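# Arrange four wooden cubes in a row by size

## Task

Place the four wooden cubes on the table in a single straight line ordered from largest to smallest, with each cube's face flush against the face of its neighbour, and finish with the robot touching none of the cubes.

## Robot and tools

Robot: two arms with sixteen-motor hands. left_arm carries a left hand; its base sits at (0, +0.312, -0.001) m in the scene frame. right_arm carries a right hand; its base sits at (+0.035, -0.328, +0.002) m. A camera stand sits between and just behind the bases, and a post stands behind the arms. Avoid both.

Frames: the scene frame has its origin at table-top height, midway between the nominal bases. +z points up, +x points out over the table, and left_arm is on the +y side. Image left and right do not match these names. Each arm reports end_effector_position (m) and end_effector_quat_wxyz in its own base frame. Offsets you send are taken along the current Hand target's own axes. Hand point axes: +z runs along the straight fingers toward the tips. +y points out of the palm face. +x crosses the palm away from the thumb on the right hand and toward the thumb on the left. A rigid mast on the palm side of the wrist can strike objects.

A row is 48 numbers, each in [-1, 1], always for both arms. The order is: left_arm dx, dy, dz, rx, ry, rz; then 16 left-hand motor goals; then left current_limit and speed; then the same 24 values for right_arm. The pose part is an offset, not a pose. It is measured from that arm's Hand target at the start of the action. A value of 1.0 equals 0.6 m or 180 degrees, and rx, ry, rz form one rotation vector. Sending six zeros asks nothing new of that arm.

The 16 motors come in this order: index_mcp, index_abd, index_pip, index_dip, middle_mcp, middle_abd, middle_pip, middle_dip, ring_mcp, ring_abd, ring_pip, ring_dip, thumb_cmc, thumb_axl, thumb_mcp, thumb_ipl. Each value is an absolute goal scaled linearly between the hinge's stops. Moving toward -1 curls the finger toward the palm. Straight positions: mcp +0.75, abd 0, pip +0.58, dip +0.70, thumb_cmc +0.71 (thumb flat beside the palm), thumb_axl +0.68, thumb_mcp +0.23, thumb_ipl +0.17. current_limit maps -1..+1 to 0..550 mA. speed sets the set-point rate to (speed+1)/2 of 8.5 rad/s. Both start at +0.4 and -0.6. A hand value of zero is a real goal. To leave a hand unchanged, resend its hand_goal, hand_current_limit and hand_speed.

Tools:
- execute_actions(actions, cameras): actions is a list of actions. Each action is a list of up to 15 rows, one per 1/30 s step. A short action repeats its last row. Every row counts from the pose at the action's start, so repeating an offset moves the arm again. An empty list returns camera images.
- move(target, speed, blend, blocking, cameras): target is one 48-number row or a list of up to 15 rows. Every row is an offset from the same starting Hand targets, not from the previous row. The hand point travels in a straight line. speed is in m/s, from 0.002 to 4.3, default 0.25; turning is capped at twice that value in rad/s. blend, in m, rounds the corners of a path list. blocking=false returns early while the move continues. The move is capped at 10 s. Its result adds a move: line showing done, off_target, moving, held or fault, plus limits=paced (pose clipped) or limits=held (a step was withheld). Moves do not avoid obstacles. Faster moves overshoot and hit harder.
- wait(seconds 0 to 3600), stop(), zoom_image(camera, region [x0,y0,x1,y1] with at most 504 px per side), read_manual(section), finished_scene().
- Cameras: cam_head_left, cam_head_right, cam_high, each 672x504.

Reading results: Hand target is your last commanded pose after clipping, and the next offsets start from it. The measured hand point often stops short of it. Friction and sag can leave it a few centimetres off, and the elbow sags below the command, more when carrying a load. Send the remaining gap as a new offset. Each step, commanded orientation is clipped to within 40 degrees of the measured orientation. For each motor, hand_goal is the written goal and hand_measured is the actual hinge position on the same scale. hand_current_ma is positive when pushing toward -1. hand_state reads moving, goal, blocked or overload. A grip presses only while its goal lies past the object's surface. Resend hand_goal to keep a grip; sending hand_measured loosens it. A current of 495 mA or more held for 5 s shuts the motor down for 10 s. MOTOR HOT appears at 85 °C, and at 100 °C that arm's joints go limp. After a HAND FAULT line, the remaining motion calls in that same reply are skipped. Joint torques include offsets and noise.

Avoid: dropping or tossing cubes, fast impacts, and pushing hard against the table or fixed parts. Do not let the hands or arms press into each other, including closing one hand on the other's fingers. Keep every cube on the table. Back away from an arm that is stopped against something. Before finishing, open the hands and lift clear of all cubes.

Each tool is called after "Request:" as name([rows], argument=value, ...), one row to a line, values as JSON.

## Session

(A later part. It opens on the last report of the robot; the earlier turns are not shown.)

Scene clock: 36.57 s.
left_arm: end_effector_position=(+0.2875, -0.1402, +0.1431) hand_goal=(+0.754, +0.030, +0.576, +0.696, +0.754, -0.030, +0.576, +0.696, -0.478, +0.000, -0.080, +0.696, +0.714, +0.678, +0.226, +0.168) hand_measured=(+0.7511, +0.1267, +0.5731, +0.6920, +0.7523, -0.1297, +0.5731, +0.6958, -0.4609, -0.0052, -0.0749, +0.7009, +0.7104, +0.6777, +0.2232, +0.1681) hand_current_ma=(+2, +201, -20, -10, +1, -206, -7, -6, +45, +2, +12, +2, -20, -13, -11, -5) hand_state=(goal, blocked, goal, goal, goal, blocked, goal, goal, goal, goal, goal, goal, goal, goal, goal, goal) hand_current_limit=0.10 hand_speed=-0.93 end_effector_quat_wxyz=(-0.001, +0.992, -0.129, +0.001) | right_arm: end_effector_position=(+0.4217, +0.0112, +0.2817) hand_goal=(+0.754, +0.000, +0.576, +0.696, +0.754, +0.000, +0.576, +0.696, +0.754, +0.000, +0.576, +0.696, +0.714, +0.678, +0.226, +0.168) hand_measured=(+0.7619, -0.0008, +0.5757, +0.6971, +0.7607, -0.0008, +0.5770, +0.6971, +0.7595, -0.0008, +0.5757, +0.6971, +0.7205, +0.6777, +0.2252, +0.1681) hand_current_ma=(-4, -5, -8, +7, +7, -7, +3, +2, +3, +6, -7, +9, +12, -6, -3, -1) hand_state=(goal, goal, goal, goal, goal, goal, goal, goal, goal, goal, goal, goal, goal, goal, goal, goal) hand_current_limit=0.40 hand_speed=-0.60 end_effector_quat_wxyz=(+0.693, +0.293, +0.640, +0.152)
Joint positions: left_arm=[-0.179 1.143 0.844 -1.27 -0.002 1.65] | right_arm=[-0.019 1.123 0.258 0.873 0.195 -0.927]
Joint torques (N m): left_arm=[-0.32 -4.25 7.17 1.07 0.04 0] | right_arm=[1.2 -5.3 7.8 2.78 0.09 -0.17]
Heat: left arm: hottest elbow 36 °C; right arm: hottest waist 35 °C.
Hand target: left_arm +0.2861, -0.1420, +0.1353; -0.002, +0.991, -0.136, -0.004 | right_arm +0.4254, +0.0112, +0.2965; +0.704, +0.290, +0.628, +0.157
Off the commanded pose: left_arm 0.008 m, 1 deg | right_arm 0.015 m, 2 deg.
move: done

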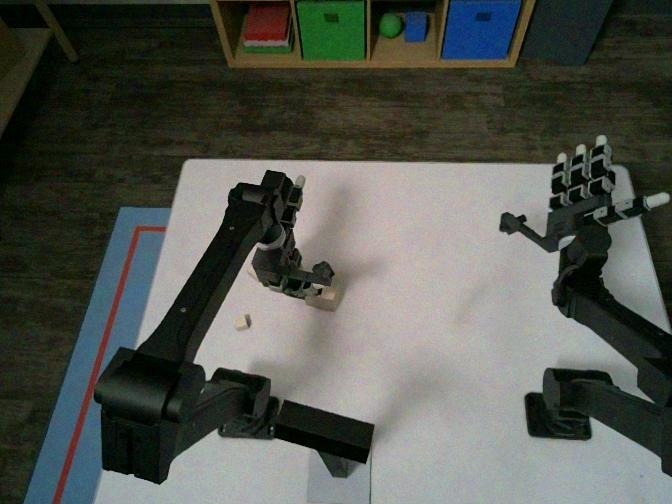

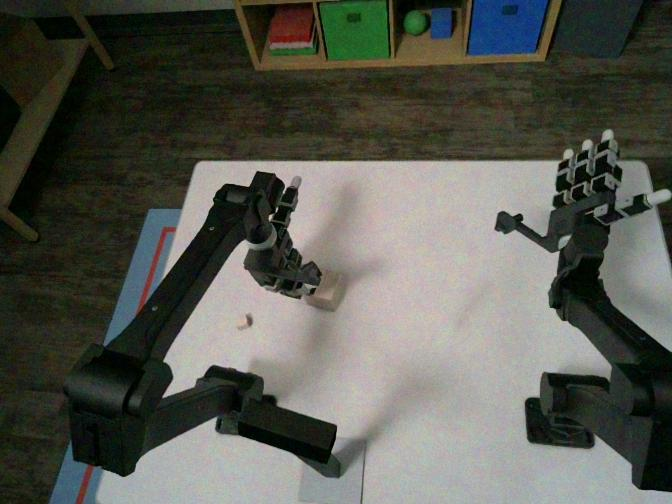

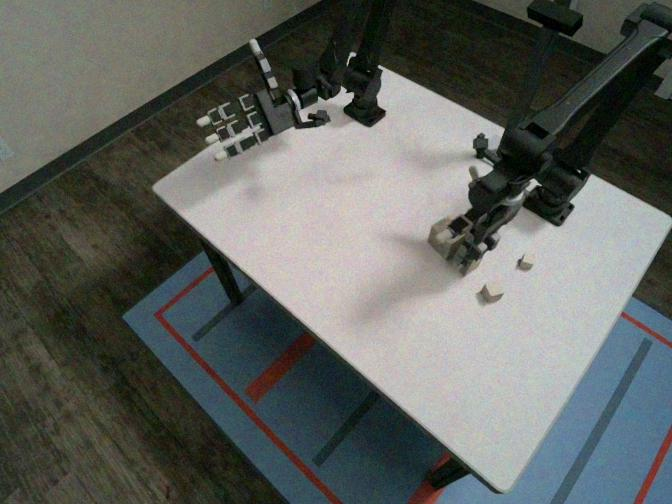

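Request:
move(target=[-0.0207, 0.0015, 0, 0, 0, 0, 0.754, 0.03, 0.576, 0.696, 0.754, -0.03, 0.576, 0.696, -0.479, 0, -0.08, 0.696, 0.714, 0.678, 0.226, 0.168, 0.1, -0.93, 0, 0, 0, 0, 0, 0, 0.754, 0, 0.576, 0.696, 0.754, 0, 0.576, 0.696, 0.754, 0, 0.576, 0.696, 0.714, 0.678, 0.226, 0.168, 0.4, -0.6], speed=0.04, cameras=["all"])

Request:
zoom_image(camera="cam_high", region=[430, 220, 490, 280])

Scene clock: 37.77 s.
left_arm: end_effector_position=(+0.2804, -0.1389, +0.1399) hand_goal=(+0.754, +0.030, +0.576, +0.696, +0.754, -0.030, +0.576, +0.696, -0.478, +0.000, -0.080, +0.696, +0.714, +0.678, +0.226, +0.168) hand_measured=(+0.7511, +0.1281, +0.5718, +0.6958, +0.7523, -0.1268, +0.5731, +0.6920, -0.4609, -0.0037, -0.0749, +0.6996, +0.7117, +0.6767, +0.2232, +0.1681) hand_current_ma=(+10, +209, -26, +3, -2, -217, -3, -24, +46, +0, +11, +0, -22, -19, +2, -11) hand_state=(goal, blocked, goal, goal, goal, blocked, goal, goal, goal, goal, goal, goal, goal, goal, goal, goal) hand_current_limit=0.10 hand_speed=-0.93 end_effector_quat_wxyz=(-0.001, +0.992, -0.129, -0.001) | right_arm: end_effector_position=(+0.4217, +0.0112, +0.2817) hand_goal=(+0.754, +0.000, +0.576, +0.696, +0.754, +0.000, +0.576, +0.696, +0.754, +0.000, +0.576, +0.696, +0.714, +0.678, +0.226, +0.168) hand_measured=(+0.7595, -0.0023, +0.5770, +0.6958, +0.7607, +0.0007, +0.5770, +0.6971, +0.7595, -0.0008, +0.5770, +0.6958, +0.7205, +0.6767, +0.2262, +0.1681) hand_current_ma=(-2, -2, -9, +4, +9, -6, +0, +8, +2, +5, -8, +10, +11, -11, -2, -5) hand_state=(goal, goal, goal, goal, goal, goal, goal, goal, goal, goal, goal, goal, goal, goal, goal, goal) hand_current_limit=0.40 hand_speed=-0.60 end_effector_quat_wxyz=(+0.693, +0.293, +0.640, +0.152)
Joint positions: left_arm=[-0.179 1.128 0.824 -1.269 -0.002 1.65] | right_arm=[-0.019 1.123 0.258 0.873 0.195 -0.927]
Joint torques (N m): left_arm=[-0.03 -5.42 6.71 0.61 0.02 0] | right_arm=[1.03 -5.6 7.84 2.81 0.07 -0.22]
Heat: left arm: hottest elbow 36 °C; right arm: hottest waist 35 °C.
Hand target: left_arm +0.2740, -0.1396, +0.1354; -0.002, +0.991, -0.136, -0.003 | right_arm +0.4254, +0.0112, +0.2965; +0.704, +0.290, +0.628, +0.157
Off the commanded pose: left_arm 0.008 m, 1 deg | right_arm 0.015 m, 2 deg.
move: done

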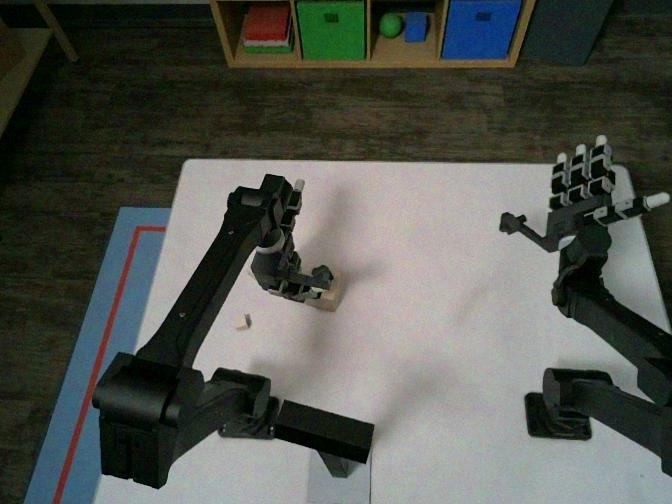

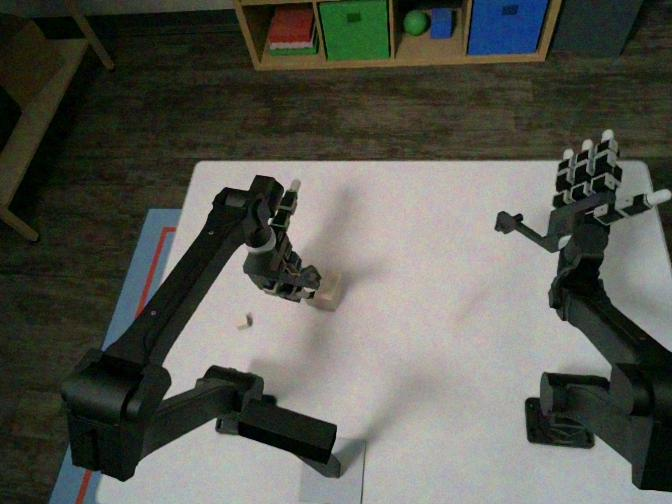

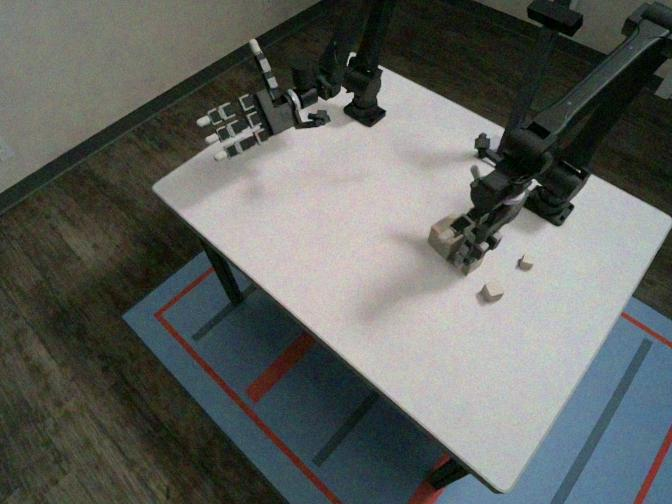

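Scaled by 8.400 from the camera's image (finer frame: 960x720).

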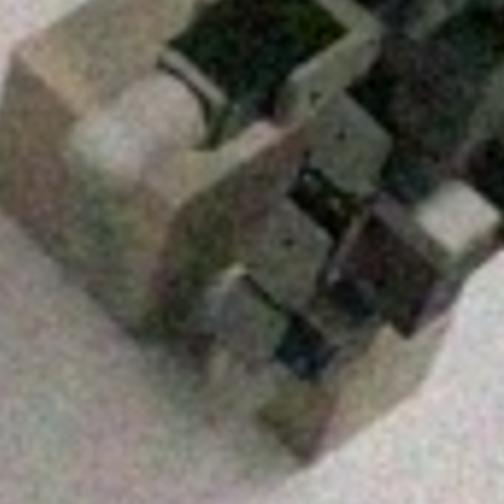

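Request:
move(target=[-0.01, 0.0008, -0.0033, 0, 0, 0, 0.754, 0.03, 0.576, 0.696, 0.754, -0.03, 0.576, 0.696, -0.479, 0, -0.08, 0.696, 0.714, 0.678, 0.226, 0.168, 0.1, -0.93, 0, 0, 0, 0, 0, 0, 0.754, 0, 0.576, 0.696, 0.754, 0, 0.576, 0.696, 0.754, 0, 0.576, 0.696, 0.714, 0.678, 0.226, 0.168, 0.4, -0.6], speed=0.04, cameras=["cam_high"])

Request:
zoom_image(camera="cam_high", region=[430, 220, 490, 280])

Scene clock: 38.47 s.
left_arm: end_effector_position=(+0.2761, -0.1381, +0.1401) hand_goal=(+0.754, +0.030, +0.576, +0.696, +0.754, -0.030, +0.576, +0.696, -0.478, +0.000, -0.080, +0.696, +0.714, +0.678, +0.226, +0.168) hand_measured=(+0.7511, +0.1281, +0.5731, +0.6958, +0.7523, -0.1283, +0.5731, +0.6920, -0.4609, -0.0037, -0.0749, +0.7009, +0.7117, +0.6777, +0.2232, +0.1681) hand_current_ma=(-1, +226, -16, +2, -8, -223, -3, -12, +48, -5, +4, -3, -18, -22, -23, +10) hand_state=(goal, blocked, goal, goal, goal, blocked, goal, goal, goal, goal, goal, goal, goal, goal, goal, goal) hand_current_limit=0.10 hand_speed=-0.93 end_effector_quat_wxyz=(-0.001, +0.992, -0.129, +0.002) | right_arm: end_effector_position=(+0.4217, +0.0112, +0.2817) hand_goal=(+0.754, +0.000, +0.576, +0.696, +0.754, +0.000, +0.576, +0.696, +0.754, +0.000, +0.576, +0.696, +0.714, +0.678, +0.226, +0.168) hand_measured=(+0.7619, -0.0008, +0.5757, +0.6945, +0.7607, +0.0007, +0.5770, +0.6971, +0.7595, -0.0008, +0.5770, +0.6958, +0.7192, +0.6777, +0.2262, +0.1681) hand_current_ma=(-3, -4, -10, +7, +8, -10, -3, +2, +4, +5, -9, +3, +11, -9, -8, -3) hand_state=(goal, goal, goal, goal, goal, goal, goal, goal, goal, goal, goal, goal, goal, goal, goal, goal) hand_current_limit=0.40 hand_speed=-0.60 end_effector_quat_wxyz=(+0.693, +0.293, +0.640, +0.152)
Joint positions: left_arm=[-0.179 1.11 0.812 -1.269 -0.002 1.65] | right_arm=[-0.019 1.123 0.258 0.873 0.195 -0.927]
Joint torques (N m): left_arm=[0.03 -5.25 6.98 0.1 0.04 0] | right_arm=[0.32 -5.3 7.77 3.07 0.02 -0.17]
Heat: left arm: hottest elbow 36 °C; right arm: hottest waist 35 °C.
Hand target: left_arm +0.2681, -0.1384, +0.1374; -0.002, +0.991, -0.136, -0.003 | right_arm +0.4254, +0.0112, +0.2965; +0.704, +0.290, +0.628, +0.157
Off the commanded pose: left_arm 0.008 m, 1 deg | right_arm 0.015 m, 2 deg.
move: done

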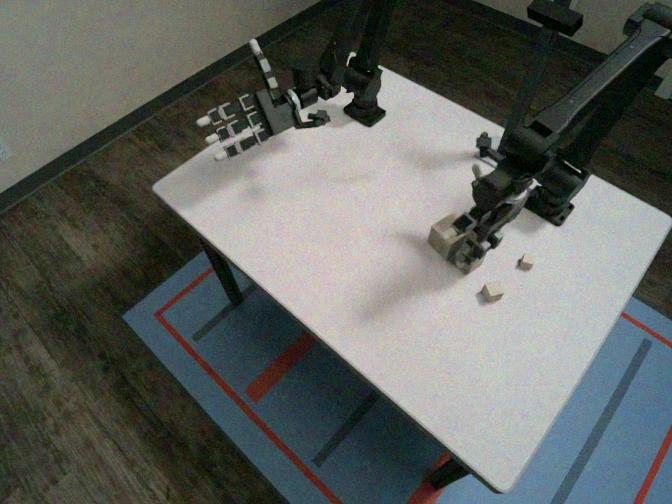

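Scaled by 8.400 from the camera's image (finer frame: 960x720).

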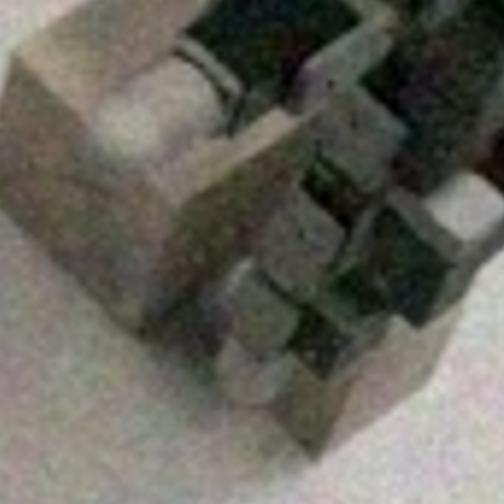

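Request:
move(target=[-0.0015, 0.0252, 0, 0, 0, 0, 0.754, 0.03, 0.576, 0.696, 0.754, -0.03, 0.576, 0.696, -0.479, 0, -0.08, 0.696, 0.714, 0.678, 0.226, 0.168, 0.1, -0.93, 0, 0, 0, 0, 0, 0, 0.754, 0, 0.576, 0.696, 0.754, 0, 0.576, 0.696, 0.754, 0, 0.576, 0.696, 0.714, 0.678, 0.226, 0.168, 0.4, -0.6], speed=0.03, cameras=["cam_high", "cam_head_left"])

Request:
zoom_image(camera="cam_high", region=[430, 220, 490, 280])

Scene clock: 39.73 s.
left_arm: end_effector_position=(+0.2718, -0.1518, +0.1423) hand_goal=(+0.754, +0.030, +0.576, +0.696, +0.754, -0.030, +0.576, +0.696, -0.478, +0.000, -0.080, +0.696, +0.714, +0.678, +0.226, +0.168) hand_measured=(+0.7511, +0.1281, +0.5795, +0.6971, +0.7667, -0.1283, +0.5821, +0.6996, -0.4609, -0.0037, -0.0749, +0.6996, +0.7167, +0.6777, +0.2232, +0.1681) hand_current_ma=(+1, +221, +8, -3, +25, -203, +21, +19, +45, -5, +6, +11, +7, -8, -10, +3) hand_state=(goal, blocked, goal, goal, goal, blocked, goal, goal, goal, goal, goal, goal, goal, goal, goal, goal) hand_current_limit=0.10 hand_speed=-0.93 end_effector_quat_wxyz=(-0.002, +0.991, -0.137, +0.007) | right_arm: end_effector_position=(+0.4217, +0.0112, +0.2817) hand_goal=(+0.754, +0.000, +0.576, +0.696, +0.754, +0.000, +0.576, +0.696, +0.754, +0.000, +0.576, +0.696, +0.714, +0.678, +0.226, +0.168) hand_measured=(+0.7607, -0.0023, +0.5757, +0.6971, +0.7607, -0.0008, +0.5770, +0.6958, +0.7607, -0.0008, +0.5770, +0.6958, +0.7205, +0.6777, +0.2252, +0.1681) hand_current_ma=(-2, -5, -6, +4, +13, -4, -1, +5, +3, +5, -4, +8, +9, -7, -2, -2) hand_state=(goal, goal, goal, goal, goal, goal, goal, goal, goal, goal, goal, goal, goal, goal, goal, goal) hand_current_limit=0.40 hand_speed=-0.60 end_effector_quat_wxyz=(+0.693, +0.293, +0.640, +0.152)
Joint positions: left_arm=[-0.232 1.101 0.812 -1.269 -0.006 1.613] | right_arm=[-0.019 1.123 0.258 0.873 0.195 -0.927]
Joint torques (N m): left_arm=[-0.26 -4.95 6.75 0.03 0.2 -0.16] | right_arm=[0.97 -5.77 7.91 2.86 0.06 -0.16]
Heat: left arm: hottest elbow 36 °C; right arm: hottest waist 35 °C.
Hand target: left_arm +0.2632, -0.1528, +0.1374; -0.002, +0.991, -0.136, -0.003 | right_arm +0.4254, +0.0112, +0.2965; +0.704, +0.290, +0.628, +0.157
Off the commanded pose: left_arm 0.010 m, 1 deg | right_arm 0.015 m, 2 deg.
move: done
Images, in order (width x height): cam_head_left 672x504, cam_high 672x504.

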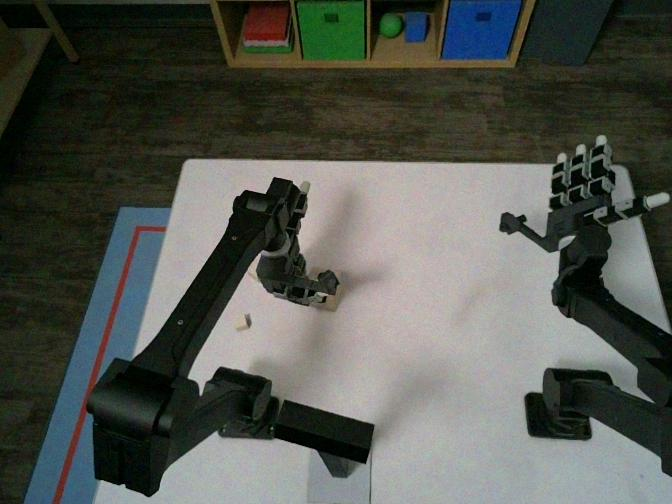

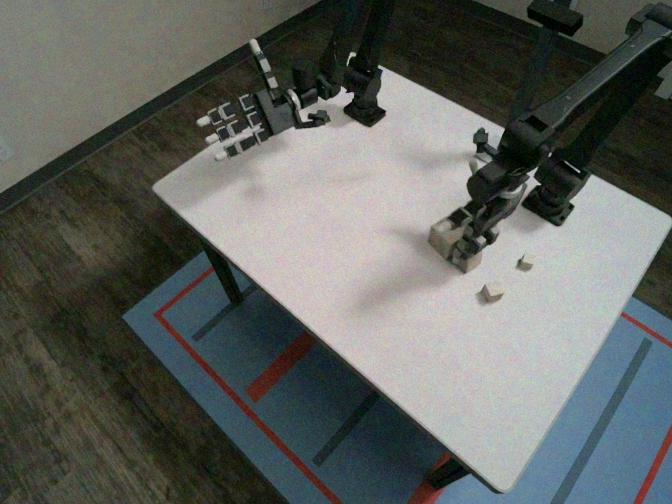

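Scaled by 8.400 from the camera's image (finer frame: 960x720).

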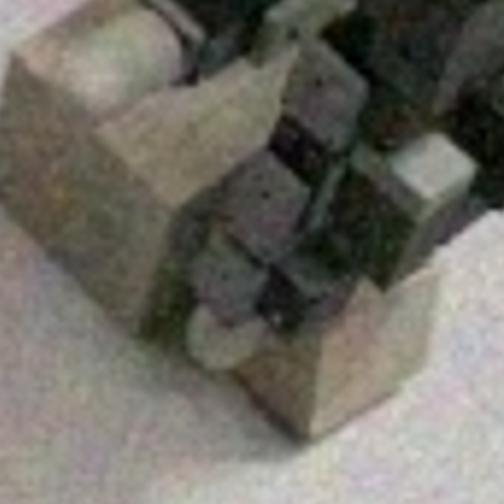

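Request:
zoom_image(camera="cam_head_left", region=[270, 250, 350, 320])

Request:
zoom_image(camera="cam_high", region=[440, 230, 490, 280])

Scaled by 6.300 from the camera's image (finer frame: 960x720).

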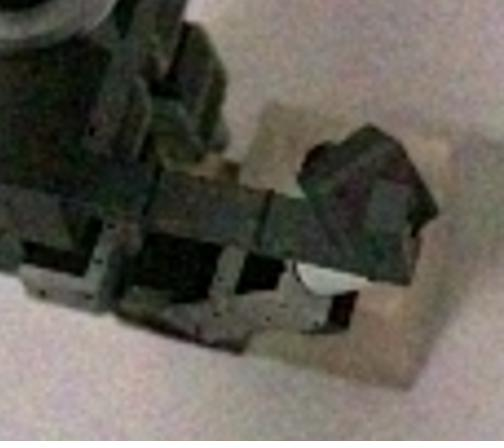

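Scaled by 10.080 from the camera's image (finer frame: 960x720).

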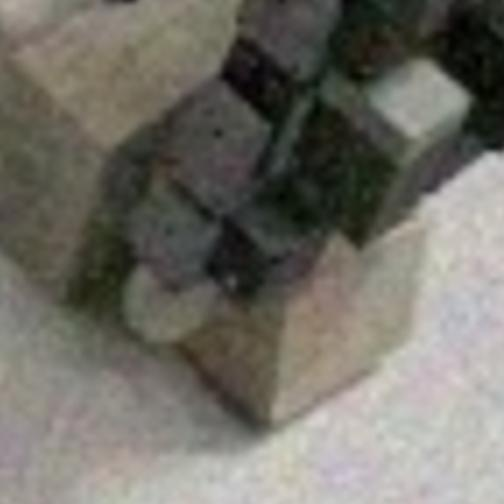

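Request:
move(target=[-0.001, 0.0152, 0, 0, 0, 0, 0.754, 0.03, 0.576, 0.696, 0.754, -0.03, 0.576, 0.696, -0.479, 0, -0.08, 0.696, 0.714, 0.678, 0.226, 0.168, 0.1, -0.93, 0, 0, 0, 0, 0, 0, 0.754, 0, 0.576, 0.696, 0.754, 0, 0.576, 0.696, 0.754, 0, 0.576, 0.696, 0.714, 0.678, 0.226, 0.168, 0.4, -0.6], speed=0.03, cameras=["cam_high", "cam_head_left"])

Request:
zoom_image(camera="cam_high", region=[440, 230, 490, 280])

Request:
zoom_image(camera="cam_head_left", region=[270, 250, 350, 320])

Scene clock: 41.20 s.
left_arm: end_effector_position=(+0.2696, -0.1603, +0.1431) hand_goal=(+0.754, +0.030, +0.576, +0.696, +0.754, -0.030, +0.576, +0.696, -0.478, +0.000, -0.080, +0.696, +0.714, +0.678, +0.226, +0.168) hand_measured=(+0.7595, +0.1281, +0.5795, +0.6971, +0.7667, -0.1283, +0.5821, +0.6996, -0.4609, -0.0052, -0.0749, +0.7009, +0.7142, +0.6777, +0.2232, +0.1672) hand_current_ma=(+28, +228, +7, -1, +35, -203, +21, +3, +44, -10, +12, +17, -10, -9, -21, +1) hand_state=(goal, blocked, goal, goal, goal, blocked, goal, goal, goal, goal, goal, goal, goal, goal, goal, goal) hand_current_limit=0.10 hand_speed=-0.93 end_effector_quat_wxyz=(-0.003, +0.991, -0.136, +0.008) | right_arm: end_effector_position=(+0.4217, +0.0112, +0.2817) hand_goal=(+0.754, +0.000, +0.576, +0.696, +0.754, +0.000, +0.576, +0.696, +0.754, +0.000, +0.576, +0.696, +0.714, +0.678, +0.226, +0.168) hand_measured=(+0.7607, -0.0008, +0.5782, +0.6958, +0.7595, +0.0007, +0.5770, +0.6958, +0.7595, -0.0008, +0.5770, +0.6971, +0.7205, +0.6777, +0.2252, +0.1681) hand_current_ma=(-2, -4, -11, +6, +11, -6, -2, +3, +6, +8, -4, +5, +13, -6, -8, -4) hand_state=(goal, goal, goal, goal, goal, goal, goal, goal, goal, goal, goal, goal, goal, goal, goal, goal) hand_current_limit=0.40 hand_speed=-0.60 end_effector_quat_wxyz=(+0.693, +0.293, +0.640, +0.152)
Joint positions: left_arm=[-0.264 1.098 0.812 -1.27 -0.008 1.579] | right_arm=[-0.019 1.123 0.258 0.873 0.195 -0.927]
Joint torques (N m): left_arm=[-0.44 -4.84 6.67 0.03 0.29 -0.17] | right_arm=[0.62 -4.84 7.76 3.04 0.04 -0.19]
Heat: left arm: hottest elbow 36 °C; right arm: hottest waist 35 °C.
Hand target: left_arm +0.2601, -0.1614, +0.1374; -0.002, +0.991, -0.136, -0.003 | right_arm +0.4254, +0.0112, +0.2965; +0.704, +0.290, +0.628, +0.157
Off the commanded pose: left_arm 0.011 m, 1 deg | right_arm 0.015 m, 2 deg.
move: off_target (left_arm)
Images, in order (width x height): cam_head_left 672x504, cam_high 672x504.

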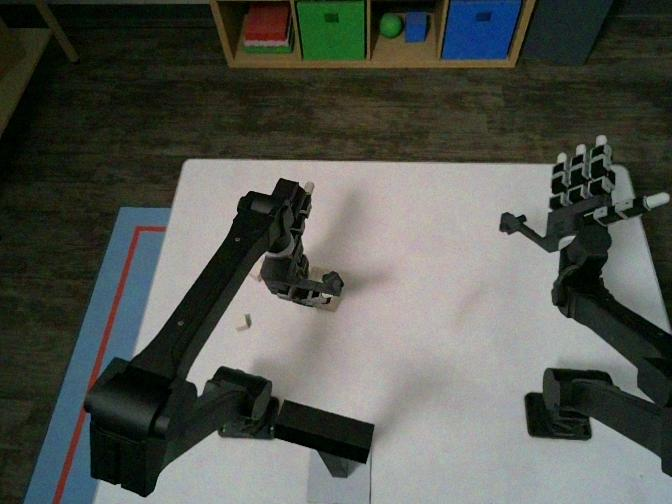

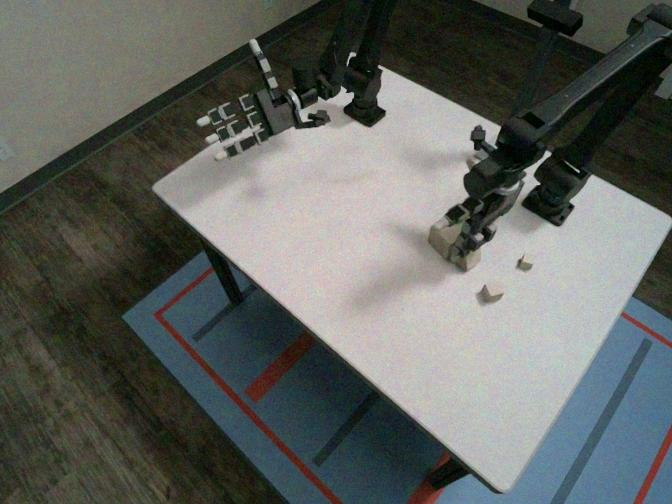

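Scaled by 10.080 from the camera's image (finer frame: 960x720).

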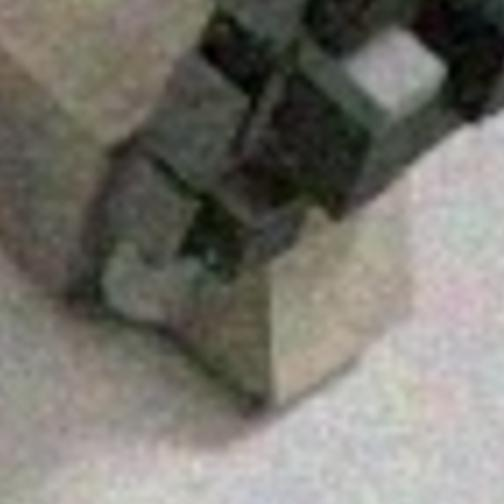

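Scaled by 6.300 from the camera's image (finer frame: 960x720).

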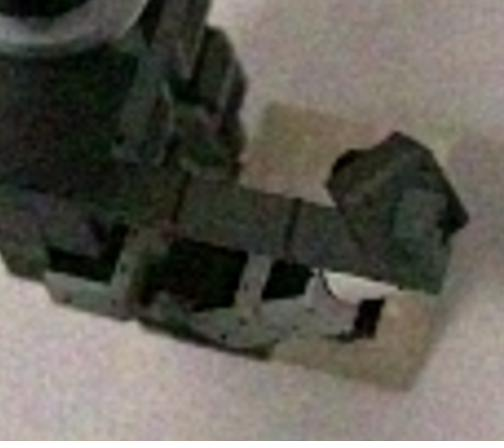

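Request:
move(target=[0, 0, 0.01, 0, 0, 0, 0.754, 0.03, 0.576, 0.696, 0.754, -0.03, 0.576, 0.696, -0.479, 0, -0.08, 0.696, 0.714, 0.678, 0.226, 0.168, -0.2, -0.93, 0, 0, 0, 0, 0, 0, 0.754, 0, 0.576, 0.696, 0.754, 0, 0.576, 0.696, 0.754, 0, 0.576, 0.696, 0.714, 0.678, 0.226, 0.168, 0.4, -0.6], speed=0.03, cameras=["cam_high", "cam_head_left"])

Request:
zoom_image(camera="cam_high", region=[440, 230, 490, 280])

Scene clock: 42.20 s.
left_arm: end_effector_position=(+0.2688, -0.1600, +0.1424) hand_goal=(+0.754, +0.030, +0.576, +0.696, +0.754, -0.030, +0.576, +0.696, -0.478, +0.000, -0.080, +0.696, +0.714, +0.678, +0.226, +0.168) hand_measured=(+0.7595, +0.1281, +0.5795, +0.6971, +0.7667, -0.1268, +0.5821, +0.7009, -0.4609, -0.0052, -0.0749, +0.7009, +0.7142, +0.6777, +0.2232, +0.1672) hand_current_ma=(+27, +217, +8, +0, +36, -216, +24, +14, +53, -3, +18, -4, -6, -19, -11, +3) hand_state=(goal, blocked, goal, goal, goal, blocked, goal, goal, goal, goal, goal, goal, goal, goal, goal, goal) hand_current_limit=-0.20 hand_speed=-0.93 end_effector_quat_wxyz=(-0.003, +0.991, -0.135, +0.008) | right_arm: end_effector_position=(+0.4217, +0.0112, +0.2817) hand_goal=(+0.754, +0.000, +0.576, +0.696, +0.754, +0.000, +0.576, +0.696, +0.754, +0.000, +0.576, +0.696, +0.714, +0.678, +0.226, +0.168) hand_measured=(+0.7607, -0.0008, +0.5757, +0.6958, +0.7619, -0.0023, +0.5770, +0.6958, +0.7595, -0.0008, +0.5757, +0.6971, +0.7205, +0.6767, +0.2262, +0.1672) hand_current_ma=(-2, -2, -9, +4, +11, -7, +1, +3, +1, +4, -4, +4, +6, -6, -7, -2) hand_state=(goal, goal, goal, goal, goal, goal, goal, goal, goal, goal, goal, goal, goal, goal, goal, goal) hand_current_limit=0.40 hand_speed=-0.60 end_effector_quat_wxyz=(+0.693, +0.293, +0.640, +0.152)
Joint positions: left_arm=[-0.264 1.096 0.809 -1.269 -0.008 1.578] | right_arm=[-0.019 1.123 0.258 0.873 0.195 -0.927]
Joint torques (N m): left_arm=[-0.32 -4.31 5.93 0.79 0.28 -0.16] | right_arm=[0.09 -5.01 7.64 2.96 0.07 -0.19]
Heat: left arm: hottest elbow 36 °C; right arm: hottest waist 35 °C.
Hand target: left_arm +0.2600, -0.1613, +0.1313; -0.003, +0.991, -0.136, -0.004 | right_arm +0.4254, +0.0112, +0.2965; +0.704, +0.290, +0.628, +0.157
Off the commanded pose: left_arm 0.014 m, 1 deg | right_arm 0.015 m, 2 deg.
move: off_target (left_arm)
Images, in order (width x height): cam_head_left 672x504, cam_high 672x504.

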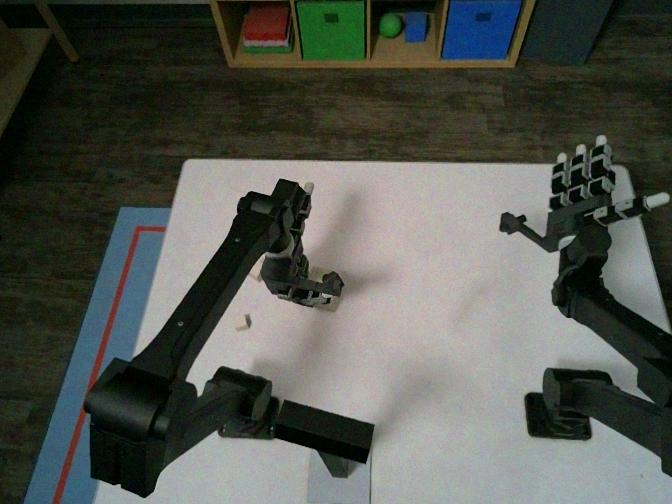

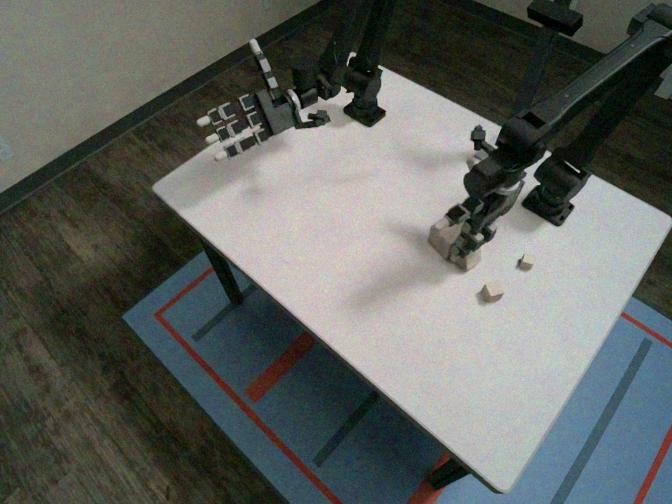

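Scaled by 10.080 from the camera's image (finer frame: 960x720).

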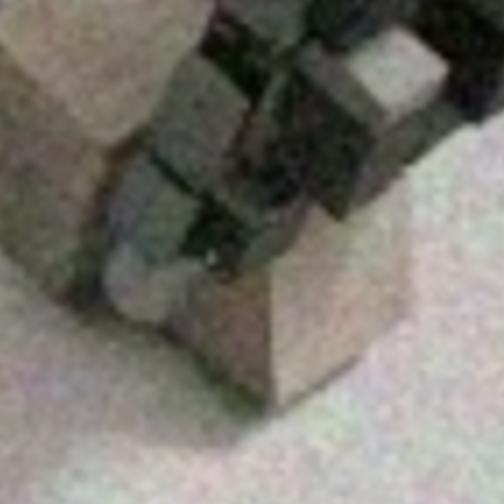

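Request:
move(target=[-0.0012, -0.0165, 0.0033, 0, 0, 0, 0.754, 0.03, 0.576, 0.696, 0.754, -0.03, 0.576, 0.696, -0.479, 0, -0.08, 0.696, 0.714, 0.678, 0.226, 0.168, -0.2, -0.93, 0, 0, 0, 0, 0, 0, 0.754, 0, 0.576, 0.696, 0.754, 0, 0.576, 0.696, 0.754, 0, 0.576, 0.696, 0.714, 0.678, 0.226, 0.168, 0.4, -0.6], speed=0.03, cameras=["cam_high", "cam_head_left"])

Request:
zoom_image(camera="cam_high", region=[440, 230, 490, 280])

Scene clock: 43.23 s.
left_arm: end_effector_position=(+0.2706, -0.1538, +0.1415) hand_goal=(+0.754, +0.030, +0.576, +0.696, +0.754, -0.030, +0.576, +0.696, -0.478, +0.000, -0.080, +0.696, +0.714, +0.678, +0.226, +0.168) hand_measured=(+0.7571, +0.1281, +0.5795, +0.6971, +0.7667, -0.1283, +0.5821, +0.6996, -0.4609, -0.0037, -0.0749, +0.7009, +0.7129, +0.6767, +0.2232, +0.1681) hand_current_ma=(+13, +222, +9, +2, +42, -205, +22, +7, +39, +1, +6, -1, -10, -5, -20, +2) hand_state=(goal, blocked, goal, goal, goal, blocked, goal, goal, goal, goal, goal, goal, goal, goal, goal, goal) hand_current_limit=-0.20 hand_speed=-0.93 end_effector_quat_wxyz=(-0.003, +0.991, -0.131, +0.009) | right_arm: end_effector_position=(+0.4217, +0.0112, +0.2817) hand_goal=(+0.754, +0.000, +0.576, +0.696, +0.754, +0.000, +0.576, +0.696, +0.754, +0.000, +0.576, +0.696, +0.714, +0.678, +0.226, +0.168) hand_measured=(+0.7607, +0.0007, +0.5770, +0.6945, +0.7607, -0.0008, +0.5770, +0.6958, +0.7607, +0.0007, +0.5770, +0.6971, +0.7205, +0.6777, +0.2252, +0.1672) hand_current_ma=(-2, -5, -13, +5, +12, -7, +0, +6, +4, +6, -4, +3, +14, -9, -8, +3) hand_state=(goal, goal, goal, goal, goal, goal, goal, goal, goal, goal, goal, goal, goal, goal, goal, goal) hand_current_limit=0.40 hand_speed=-0.60 end_effector_quat_wxyz=(+0.693, +0.293, +0.640, +0.152)
Joint positions: left_arm=[-0.242 1.094 0.805 -1.265 -0.008 1.593] | right_arm=[-0.019 1.123 0.258 0.873 0.195 -0.927]
Joint torques (N m): left_arm=[0.79 -4.13 5.86 0.85 0.29 0.04] | right_arm=[0.5 -5.25 7.77 2.73 0.07 -0.2]
Heat: left arm: hottest elbow 36 °C; right arm: hottest waist 35 °C.
Hand target: left_arm +0.2620, -0.1515, +0.1293; -0.003, +0.991, -0.136, -0.004 | right_arm +0.4254, +0.0112, +0.2965; +0.704, +0.290, +0.628, +0.157
Off the commanded pose: left_arm 0.015 m, 2 deg | right_arm 0.015 m, 2 deg.
move: off_target (left_arm)
Images, in order (width x height): cam_head_left 672x504, cam_high 672x504.

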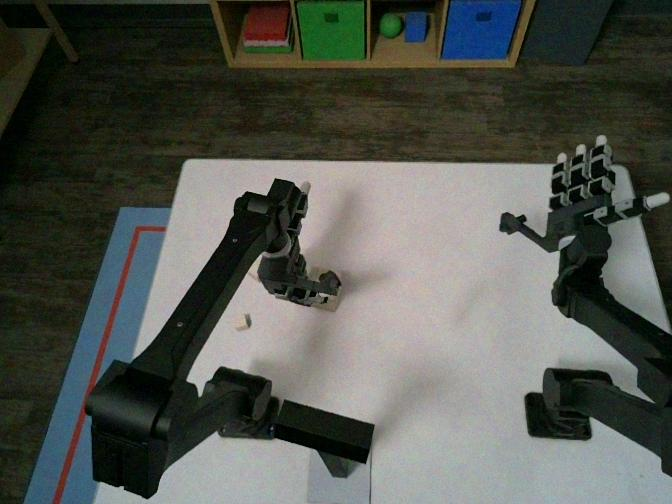

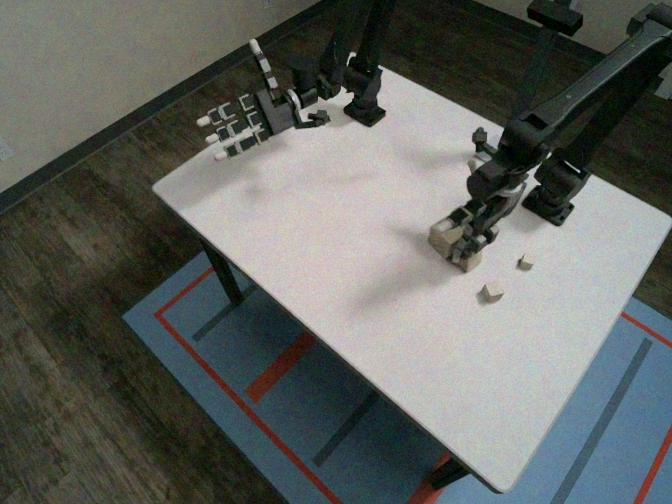

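Scaled by 10.080 from the camera's image (finer frame: 960x720).

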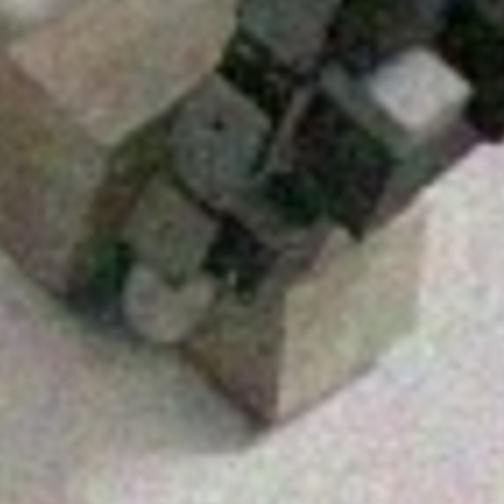

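Request:
move(target=[-0.0016, -0.0231, 0.0, 0, 0, 0, 0.754, 0.03, 0.576, 0.696, 0.754, -0.03, 0.576, 0.696, -0.479, 0, -0.08, 0.696, 0.714, 0.678, 0.226, 0.168, -0.2, -0.93, 0, 0, 0, 0, 0, 0, 0.754, 0, 0.576, 0.696, 0.754, 0, 0.576, 0.696, 0.754, 0, 0.576, 0.696, 0.714, 0.678, 0.226, 0.168, 0.4, -0.6], speed=0.03, cameras=["cam_high", "cam_head_left"])

Request:
zoom_image(camera="cam_high", region=[440, 230, 490, 280])

Scene clock: 44.57 s.
left_arm: end_effector_position=(+0.2719, -0.1405, +0.1387) hand_goal=(+0.754, +0.030, +0.576, +0.696, +0.754, -0.030, +0.576, +0.696, -0.478, +0.000, -0.080, +0.696, +0.714, +0.678, +0.226, +0.168) hand_measured=(+0.7511, +0.1281, +0.5770, +0.6920, +0.7535, -0.1268, +0.5718, +0.6958, -0.4609, -0.0052, -0.0749, +0.7009, +0.7142, +0.6777, +0.2232, +0.1672) hand_current_ma=(+12, +214, -5, -9, -13, -203, -16, -14, +51, +0, +4, +6, -12, -8, -17, +7) hand_state=(goal, blocked, goal, goal, goal, blocked, goal, goal, goal, goal, goal, goal, goal, goal, goal, goal) hand_current_limit=-0.20 hand_speed=-0.93 end_effector_quat_wxyz=(-0.003, +0.991, -0.133, +0.008) | right_arm: end_effector_position=(+0.4217, +0.0112, +0.2817) hand_goal=(+0.754, +0.000, +0.576, +0.696, +0.754, +0.000, +0.576, +0.696, +0.754, +0.000, +0.576, +0.696, +0.714, +0.678, +0.226, +0.168) hand_measured=(+0.7607, -0.0008, +0.5757, +0.6971, +0.7607, -0.0008, +0.5770, +0.6971, +0.7595, -0.0008, +0.5770, +0.6958, +0.7205, +0.6767, +0.2252, +0.1681) hand_current_ma=(-6, -5, -8, +7, +10, -9, +1, +2, +7, +3, -2, +7, +8, -8, -11, -1) hand_state=(goal, goal, goal, goal, goal, goal, goal, goal, goal, goal, goal, goal, goal, goal, goal, goal) hand_current_limit=0.40 hand_speed=-0.60 end_effector_quat_wxyz=(+0.693, +0.293, +0.640, +0.152)
Joint positions: left_arm=[-0.194 1.094 0.798 -1.26 -0.008 1.643] | right_arm=[-0.019 1.123 0.258 0.873 0.195 -0.927]
Joint torques (N m): left_arm=[1.08 -4.19 6.37 0.64 0.29 0.05] | right_arm=[0.44 -5.19 7.8 2.81 0.1 -0.16]
Heat: left arm: hottest elbow 36 °C; right arm: hottest waist 35 °C.
Hand target: left_arm +0.2647, -0.1380, +0.1294; -0.003, +0.991, -0.136, -0.004 | right_arm +0.4254, +0.0112, +0.2965; +0.704, +0.290, +0.628, +0.157
Off the commanded pose: left_arm 0.012 m, 1 deg | right_arm 0.015 m, 2 deg.
move: off_target (left_arm)
Images, in order (width x height): cam_head_left 672x504, cam_high 672x504.

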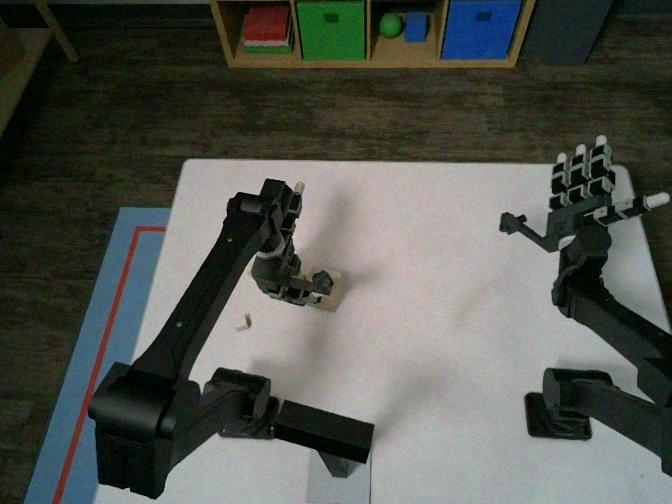

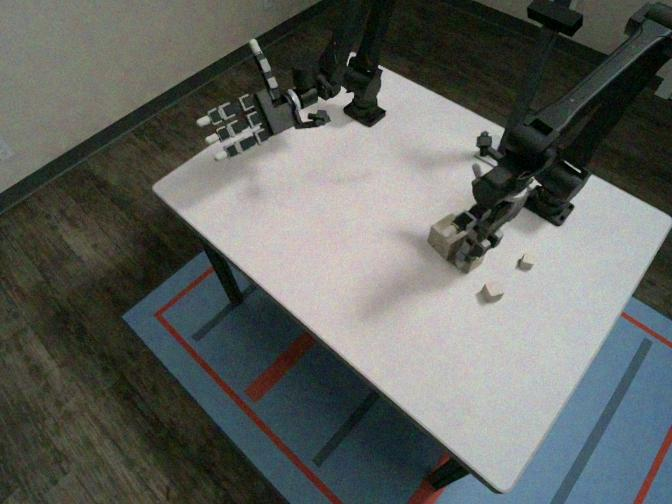

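Scaled by 10.080 from the camera's image (finer frame: 960x720).

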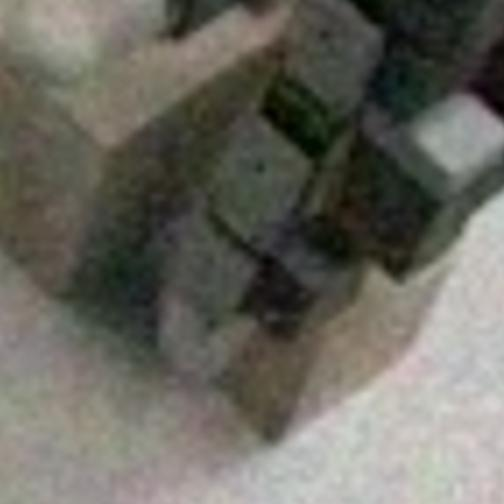

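Request:
move(target=[0, 0, 0, 0, 0, 0, 0.754, 0.2, 0.576, 0.696, 0.754, -0.2, 0.576, 0.696, -0.479, 0, -0.08, 0.696, 0.714, 0.678, 0.226, 0.168, 0.2, -0.93, 0, 0, 0, 0, 0, 0, 0.754, 0, 0.576, 0.696, 0.754, 0, 0.576, 0.696, 0.754, 0, 0.576, 0.696, 0.714, 0.678, 0.226, 0.168, 0.4, -0.6], speed=0.03, cameras=["cam_high", "cam_head_left"])

Request:
wait(seconds=0.7, cameras=["cam_high", "cam_head_left"])

Request:
zoom_image(camera="cam_high", region=[440, 230, 490, 280])

Scene clock: 45.67 s.
left_arm: end_effector_position=(+0.2688, -0.1400, +0.1357) hand_goal=(+0.754, +0.200, +0.576, +0.696, +0.754, -0.200, +0.576, +0.696, -0.478, +0.000, -0.080, +0.696, +0.714, +0.678, +0.226, +0.168) hand_measured=(+0.7511, +0.1955, +0.5757, +0.6932, +0.7535, -0.1927, +0.5718, +0.6958, -0.4609, -0.0052, -0.0749, +0.6996, +0.7142, +0.6777, +0.2232, +0.1681) hand_current_ma=(-6, -3, +1, -12, -7, +11, -1, -15, +47, -26, +10, +16, -8, -24, -11, -2) hand_state=(goal, goal, goal, goal, goal, goal, goal, goal, goal, goal, goal, goal, goal, goal, goal, goal) hand_current_limit=0.20 hand_speed=-0.93 end_effector_quat_wxyz=(-0.003, +0.991, -0.134, +0.004) | right_arm: end_effector_position=(+0.4217, +0.0112, +0.2817) hand_goal=(+0.754, +0.000, +0.576, +0.696, +0.754, +0.000, +0.576, +0.696, +0.754, +0.000, +0.576, +0.696, +0.714, +0.678, +0.226, +0.168) hand_measured=(+0.7607, -0.0008, +0.5770, +0.6958, +0.7619, -0.0008, +0.5770, +0.6971, +0.7607, -0.0008, +0.5770, +0.6958, +0.7205, +0.6777, +0.2262, +0.1672) hand_current_ma=(-4, -6, -4, +5, +8, -5, +0, +4, +5, +5, -8, +6, +8, -6, -6, +0) hand_state=(goal, goal, goal, goal, goal, goal, goal, goal, goal, goal, goal, goal, goal, goal, goal, goal) hand_current_limit=0.40 hand_speed=-0.60 end_effector_quat_wxyz=(+0.693, +0.293, +0.640, +0.152)
Joint positions: left_arm=[-0.194 1.094 0.79 -1.26 -0.007 1.645] | right_arm=[-0.019 1.123 0.258 0.873 0.195 -0.927]
Joint torques (N m): left_arm=[1.2 -4.07 6.9 0.62 0.24 0.04] | right_arm=[-0.15 -5.25 7.68 2.86 0.06 -0.15]
Heat: left arm: hottest elbow 36 °C; right arm: hottest waist 35 °C.
Hand target: left_arm +0.2648, -0.1380, +0.1294; -0.003, +0.991, -0.136, -0.004 | right_arm +0.4254, +0.0112, +0.2965; +0.704, +0.290, +0.628, +0.157
Off the commanded pose: left_arm 0.008 m, 1 deg | right_arm 0.015 m, 2 deg.
move: done
Images, in order (width x height): cam_head_left 672x504, cam_high 672x504.

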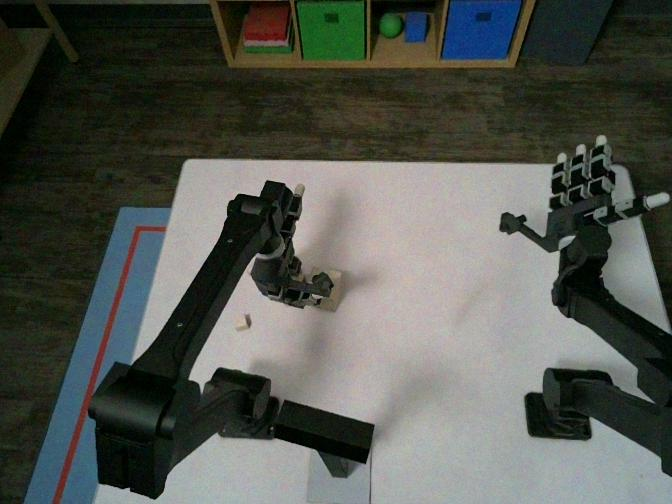

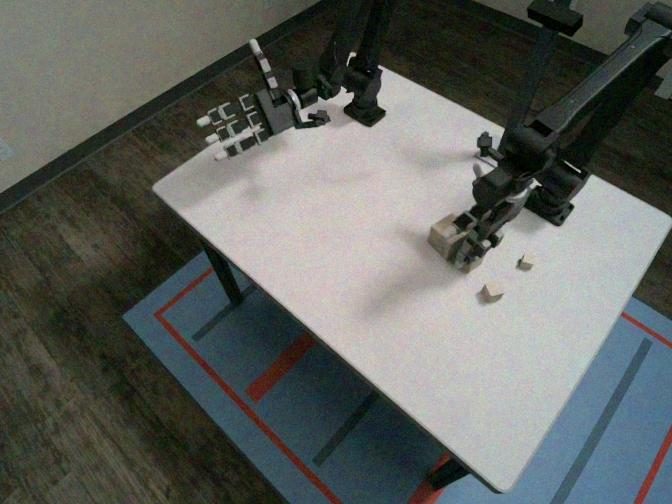

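Scene clock: 46.37 s.
left_arm: end_effector_position=(+0.2688, -0.1400, +0.1357) hand_goal=(+0.754, +0.200, +0.576, +0.696, +0.754, -0.200, +0.576, +0.696, -0.478, +0.000, -0.080, +0.696, +0.714, +0.678, +0.226, +0.168) hand_measured=(+0.7523, +0.1970, +0.5757, +0.6920, +0.7535, -0.1927, +0.5718, +0.6958, -0.4609, -0.0052, -0.0749, +0.7009, +0.7142, +0.6777, +0.2232, +0.1681) hand_current_ma=(+0, -4, -20, -9, -11, +17, -9, -14, +41, -12, -6, +5, -10, -15, -20, +9) hand_state=(goal, goal, goal, goal, goal, goal, goal, goal, goal, goal, goal, goal, goal, goal, goal, goal) hand_current_limit=0.20 hand_speed=-0.93 end_effector_quat_wxyz=(-0.003, +0.991, -0.134, +0.004) | right_arm: end_effector_position=(+0.4217, +0.0112, +0.2817) hand_goal=(+0.754, +0.000, +0.576, +0.696, +0.754, +0.000, +0.576, +0.696, +0.754, +0.000, +0.576, +0.696, +0.714, +0.678, +0.226, +0.168) hand_measured=(+0.7595, -0.0008, +0.5757, +0.6958, +0.7607, -0.0008, +0.5770, +0.6971, +0.7607, -0.0008, +0.5770, +0.6958, +0.7205, +0.6777, +0.2262, +0.1672) hand_current_ma=(-3, -1, -8, +6, +10, -10, -4, +5, +8, +7, -2, +4, +11, -5, -7, -1) hand_state=(goal, goal, goal, goal, goal, goal, goal, goal, goal, goal, goal, goal, goal, goal, goal, goal) hand_current_limit=0.40 hand_speed=-0.60 end_effector_quat_wxyz=(+0.693, +0.293, +0.640, +0.152)
Joint positions: left_arm=[-0.194 1.094 0.79 -1.26 -0.007 1.645] | right_arm=[-0.019 1.123 0.258 0.873 0.195 -0.927]
Joint torques (N m): left_arm=[1.03 -3.9 6.91 0.62 0.25 0.05] | right_arm=[0.09 -4.48 7.75 2.96 0.03 -0.21]
Heat: left arm: hottest elbow 36 °C; right arm: hottest waist 35 °C.
Hand target: left_arm +0.2648, -0.1380, +0.1294; -0.003, +0.991, -0.136, -0.004 | right_arm +0.4254, +0.0112, +0.2965; +0.704, +0.290, +0.628, +0.157
Off the commanded pose: left_arm 0.008 m, 1 deg | right_arm 0.015 m, 2 deg.
wait: 0.70 s; at rest by 0.17 s
Images, in order (width x height): cam_head_left 672x504, cam_high 672x504.

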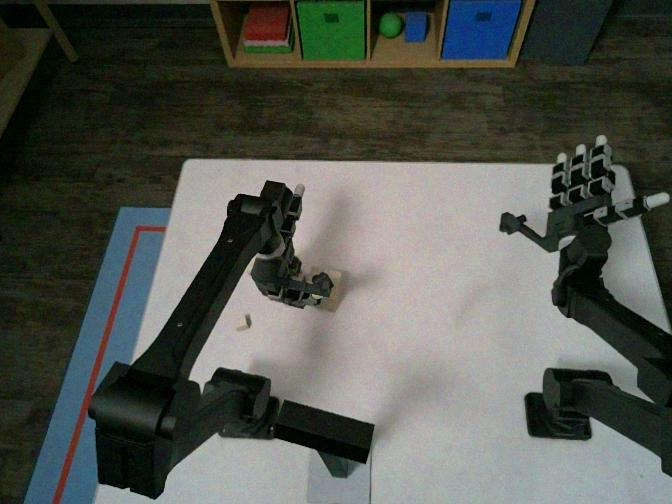

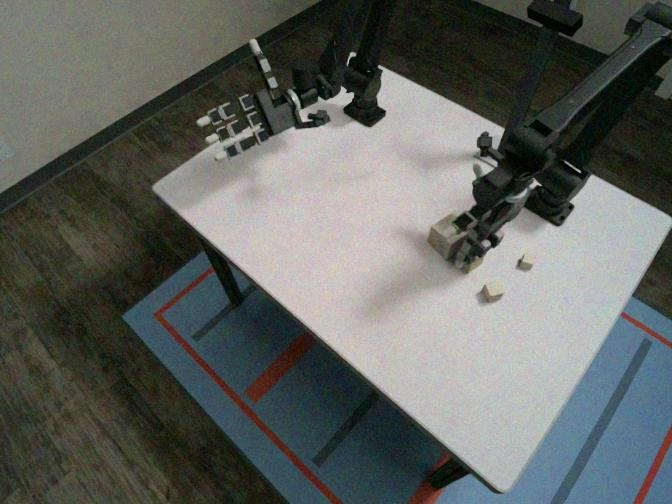

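Scaled by 10.080 from the camera's image (finer frame: 960x720).

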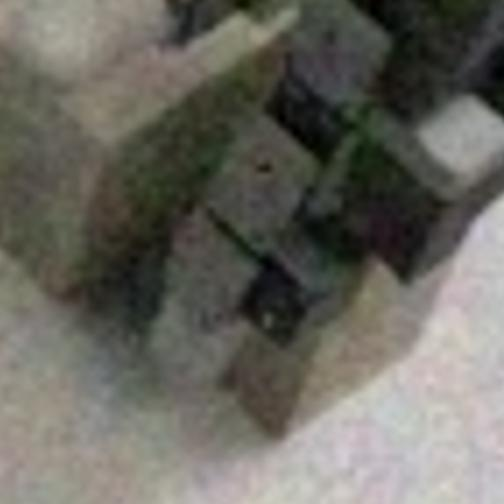

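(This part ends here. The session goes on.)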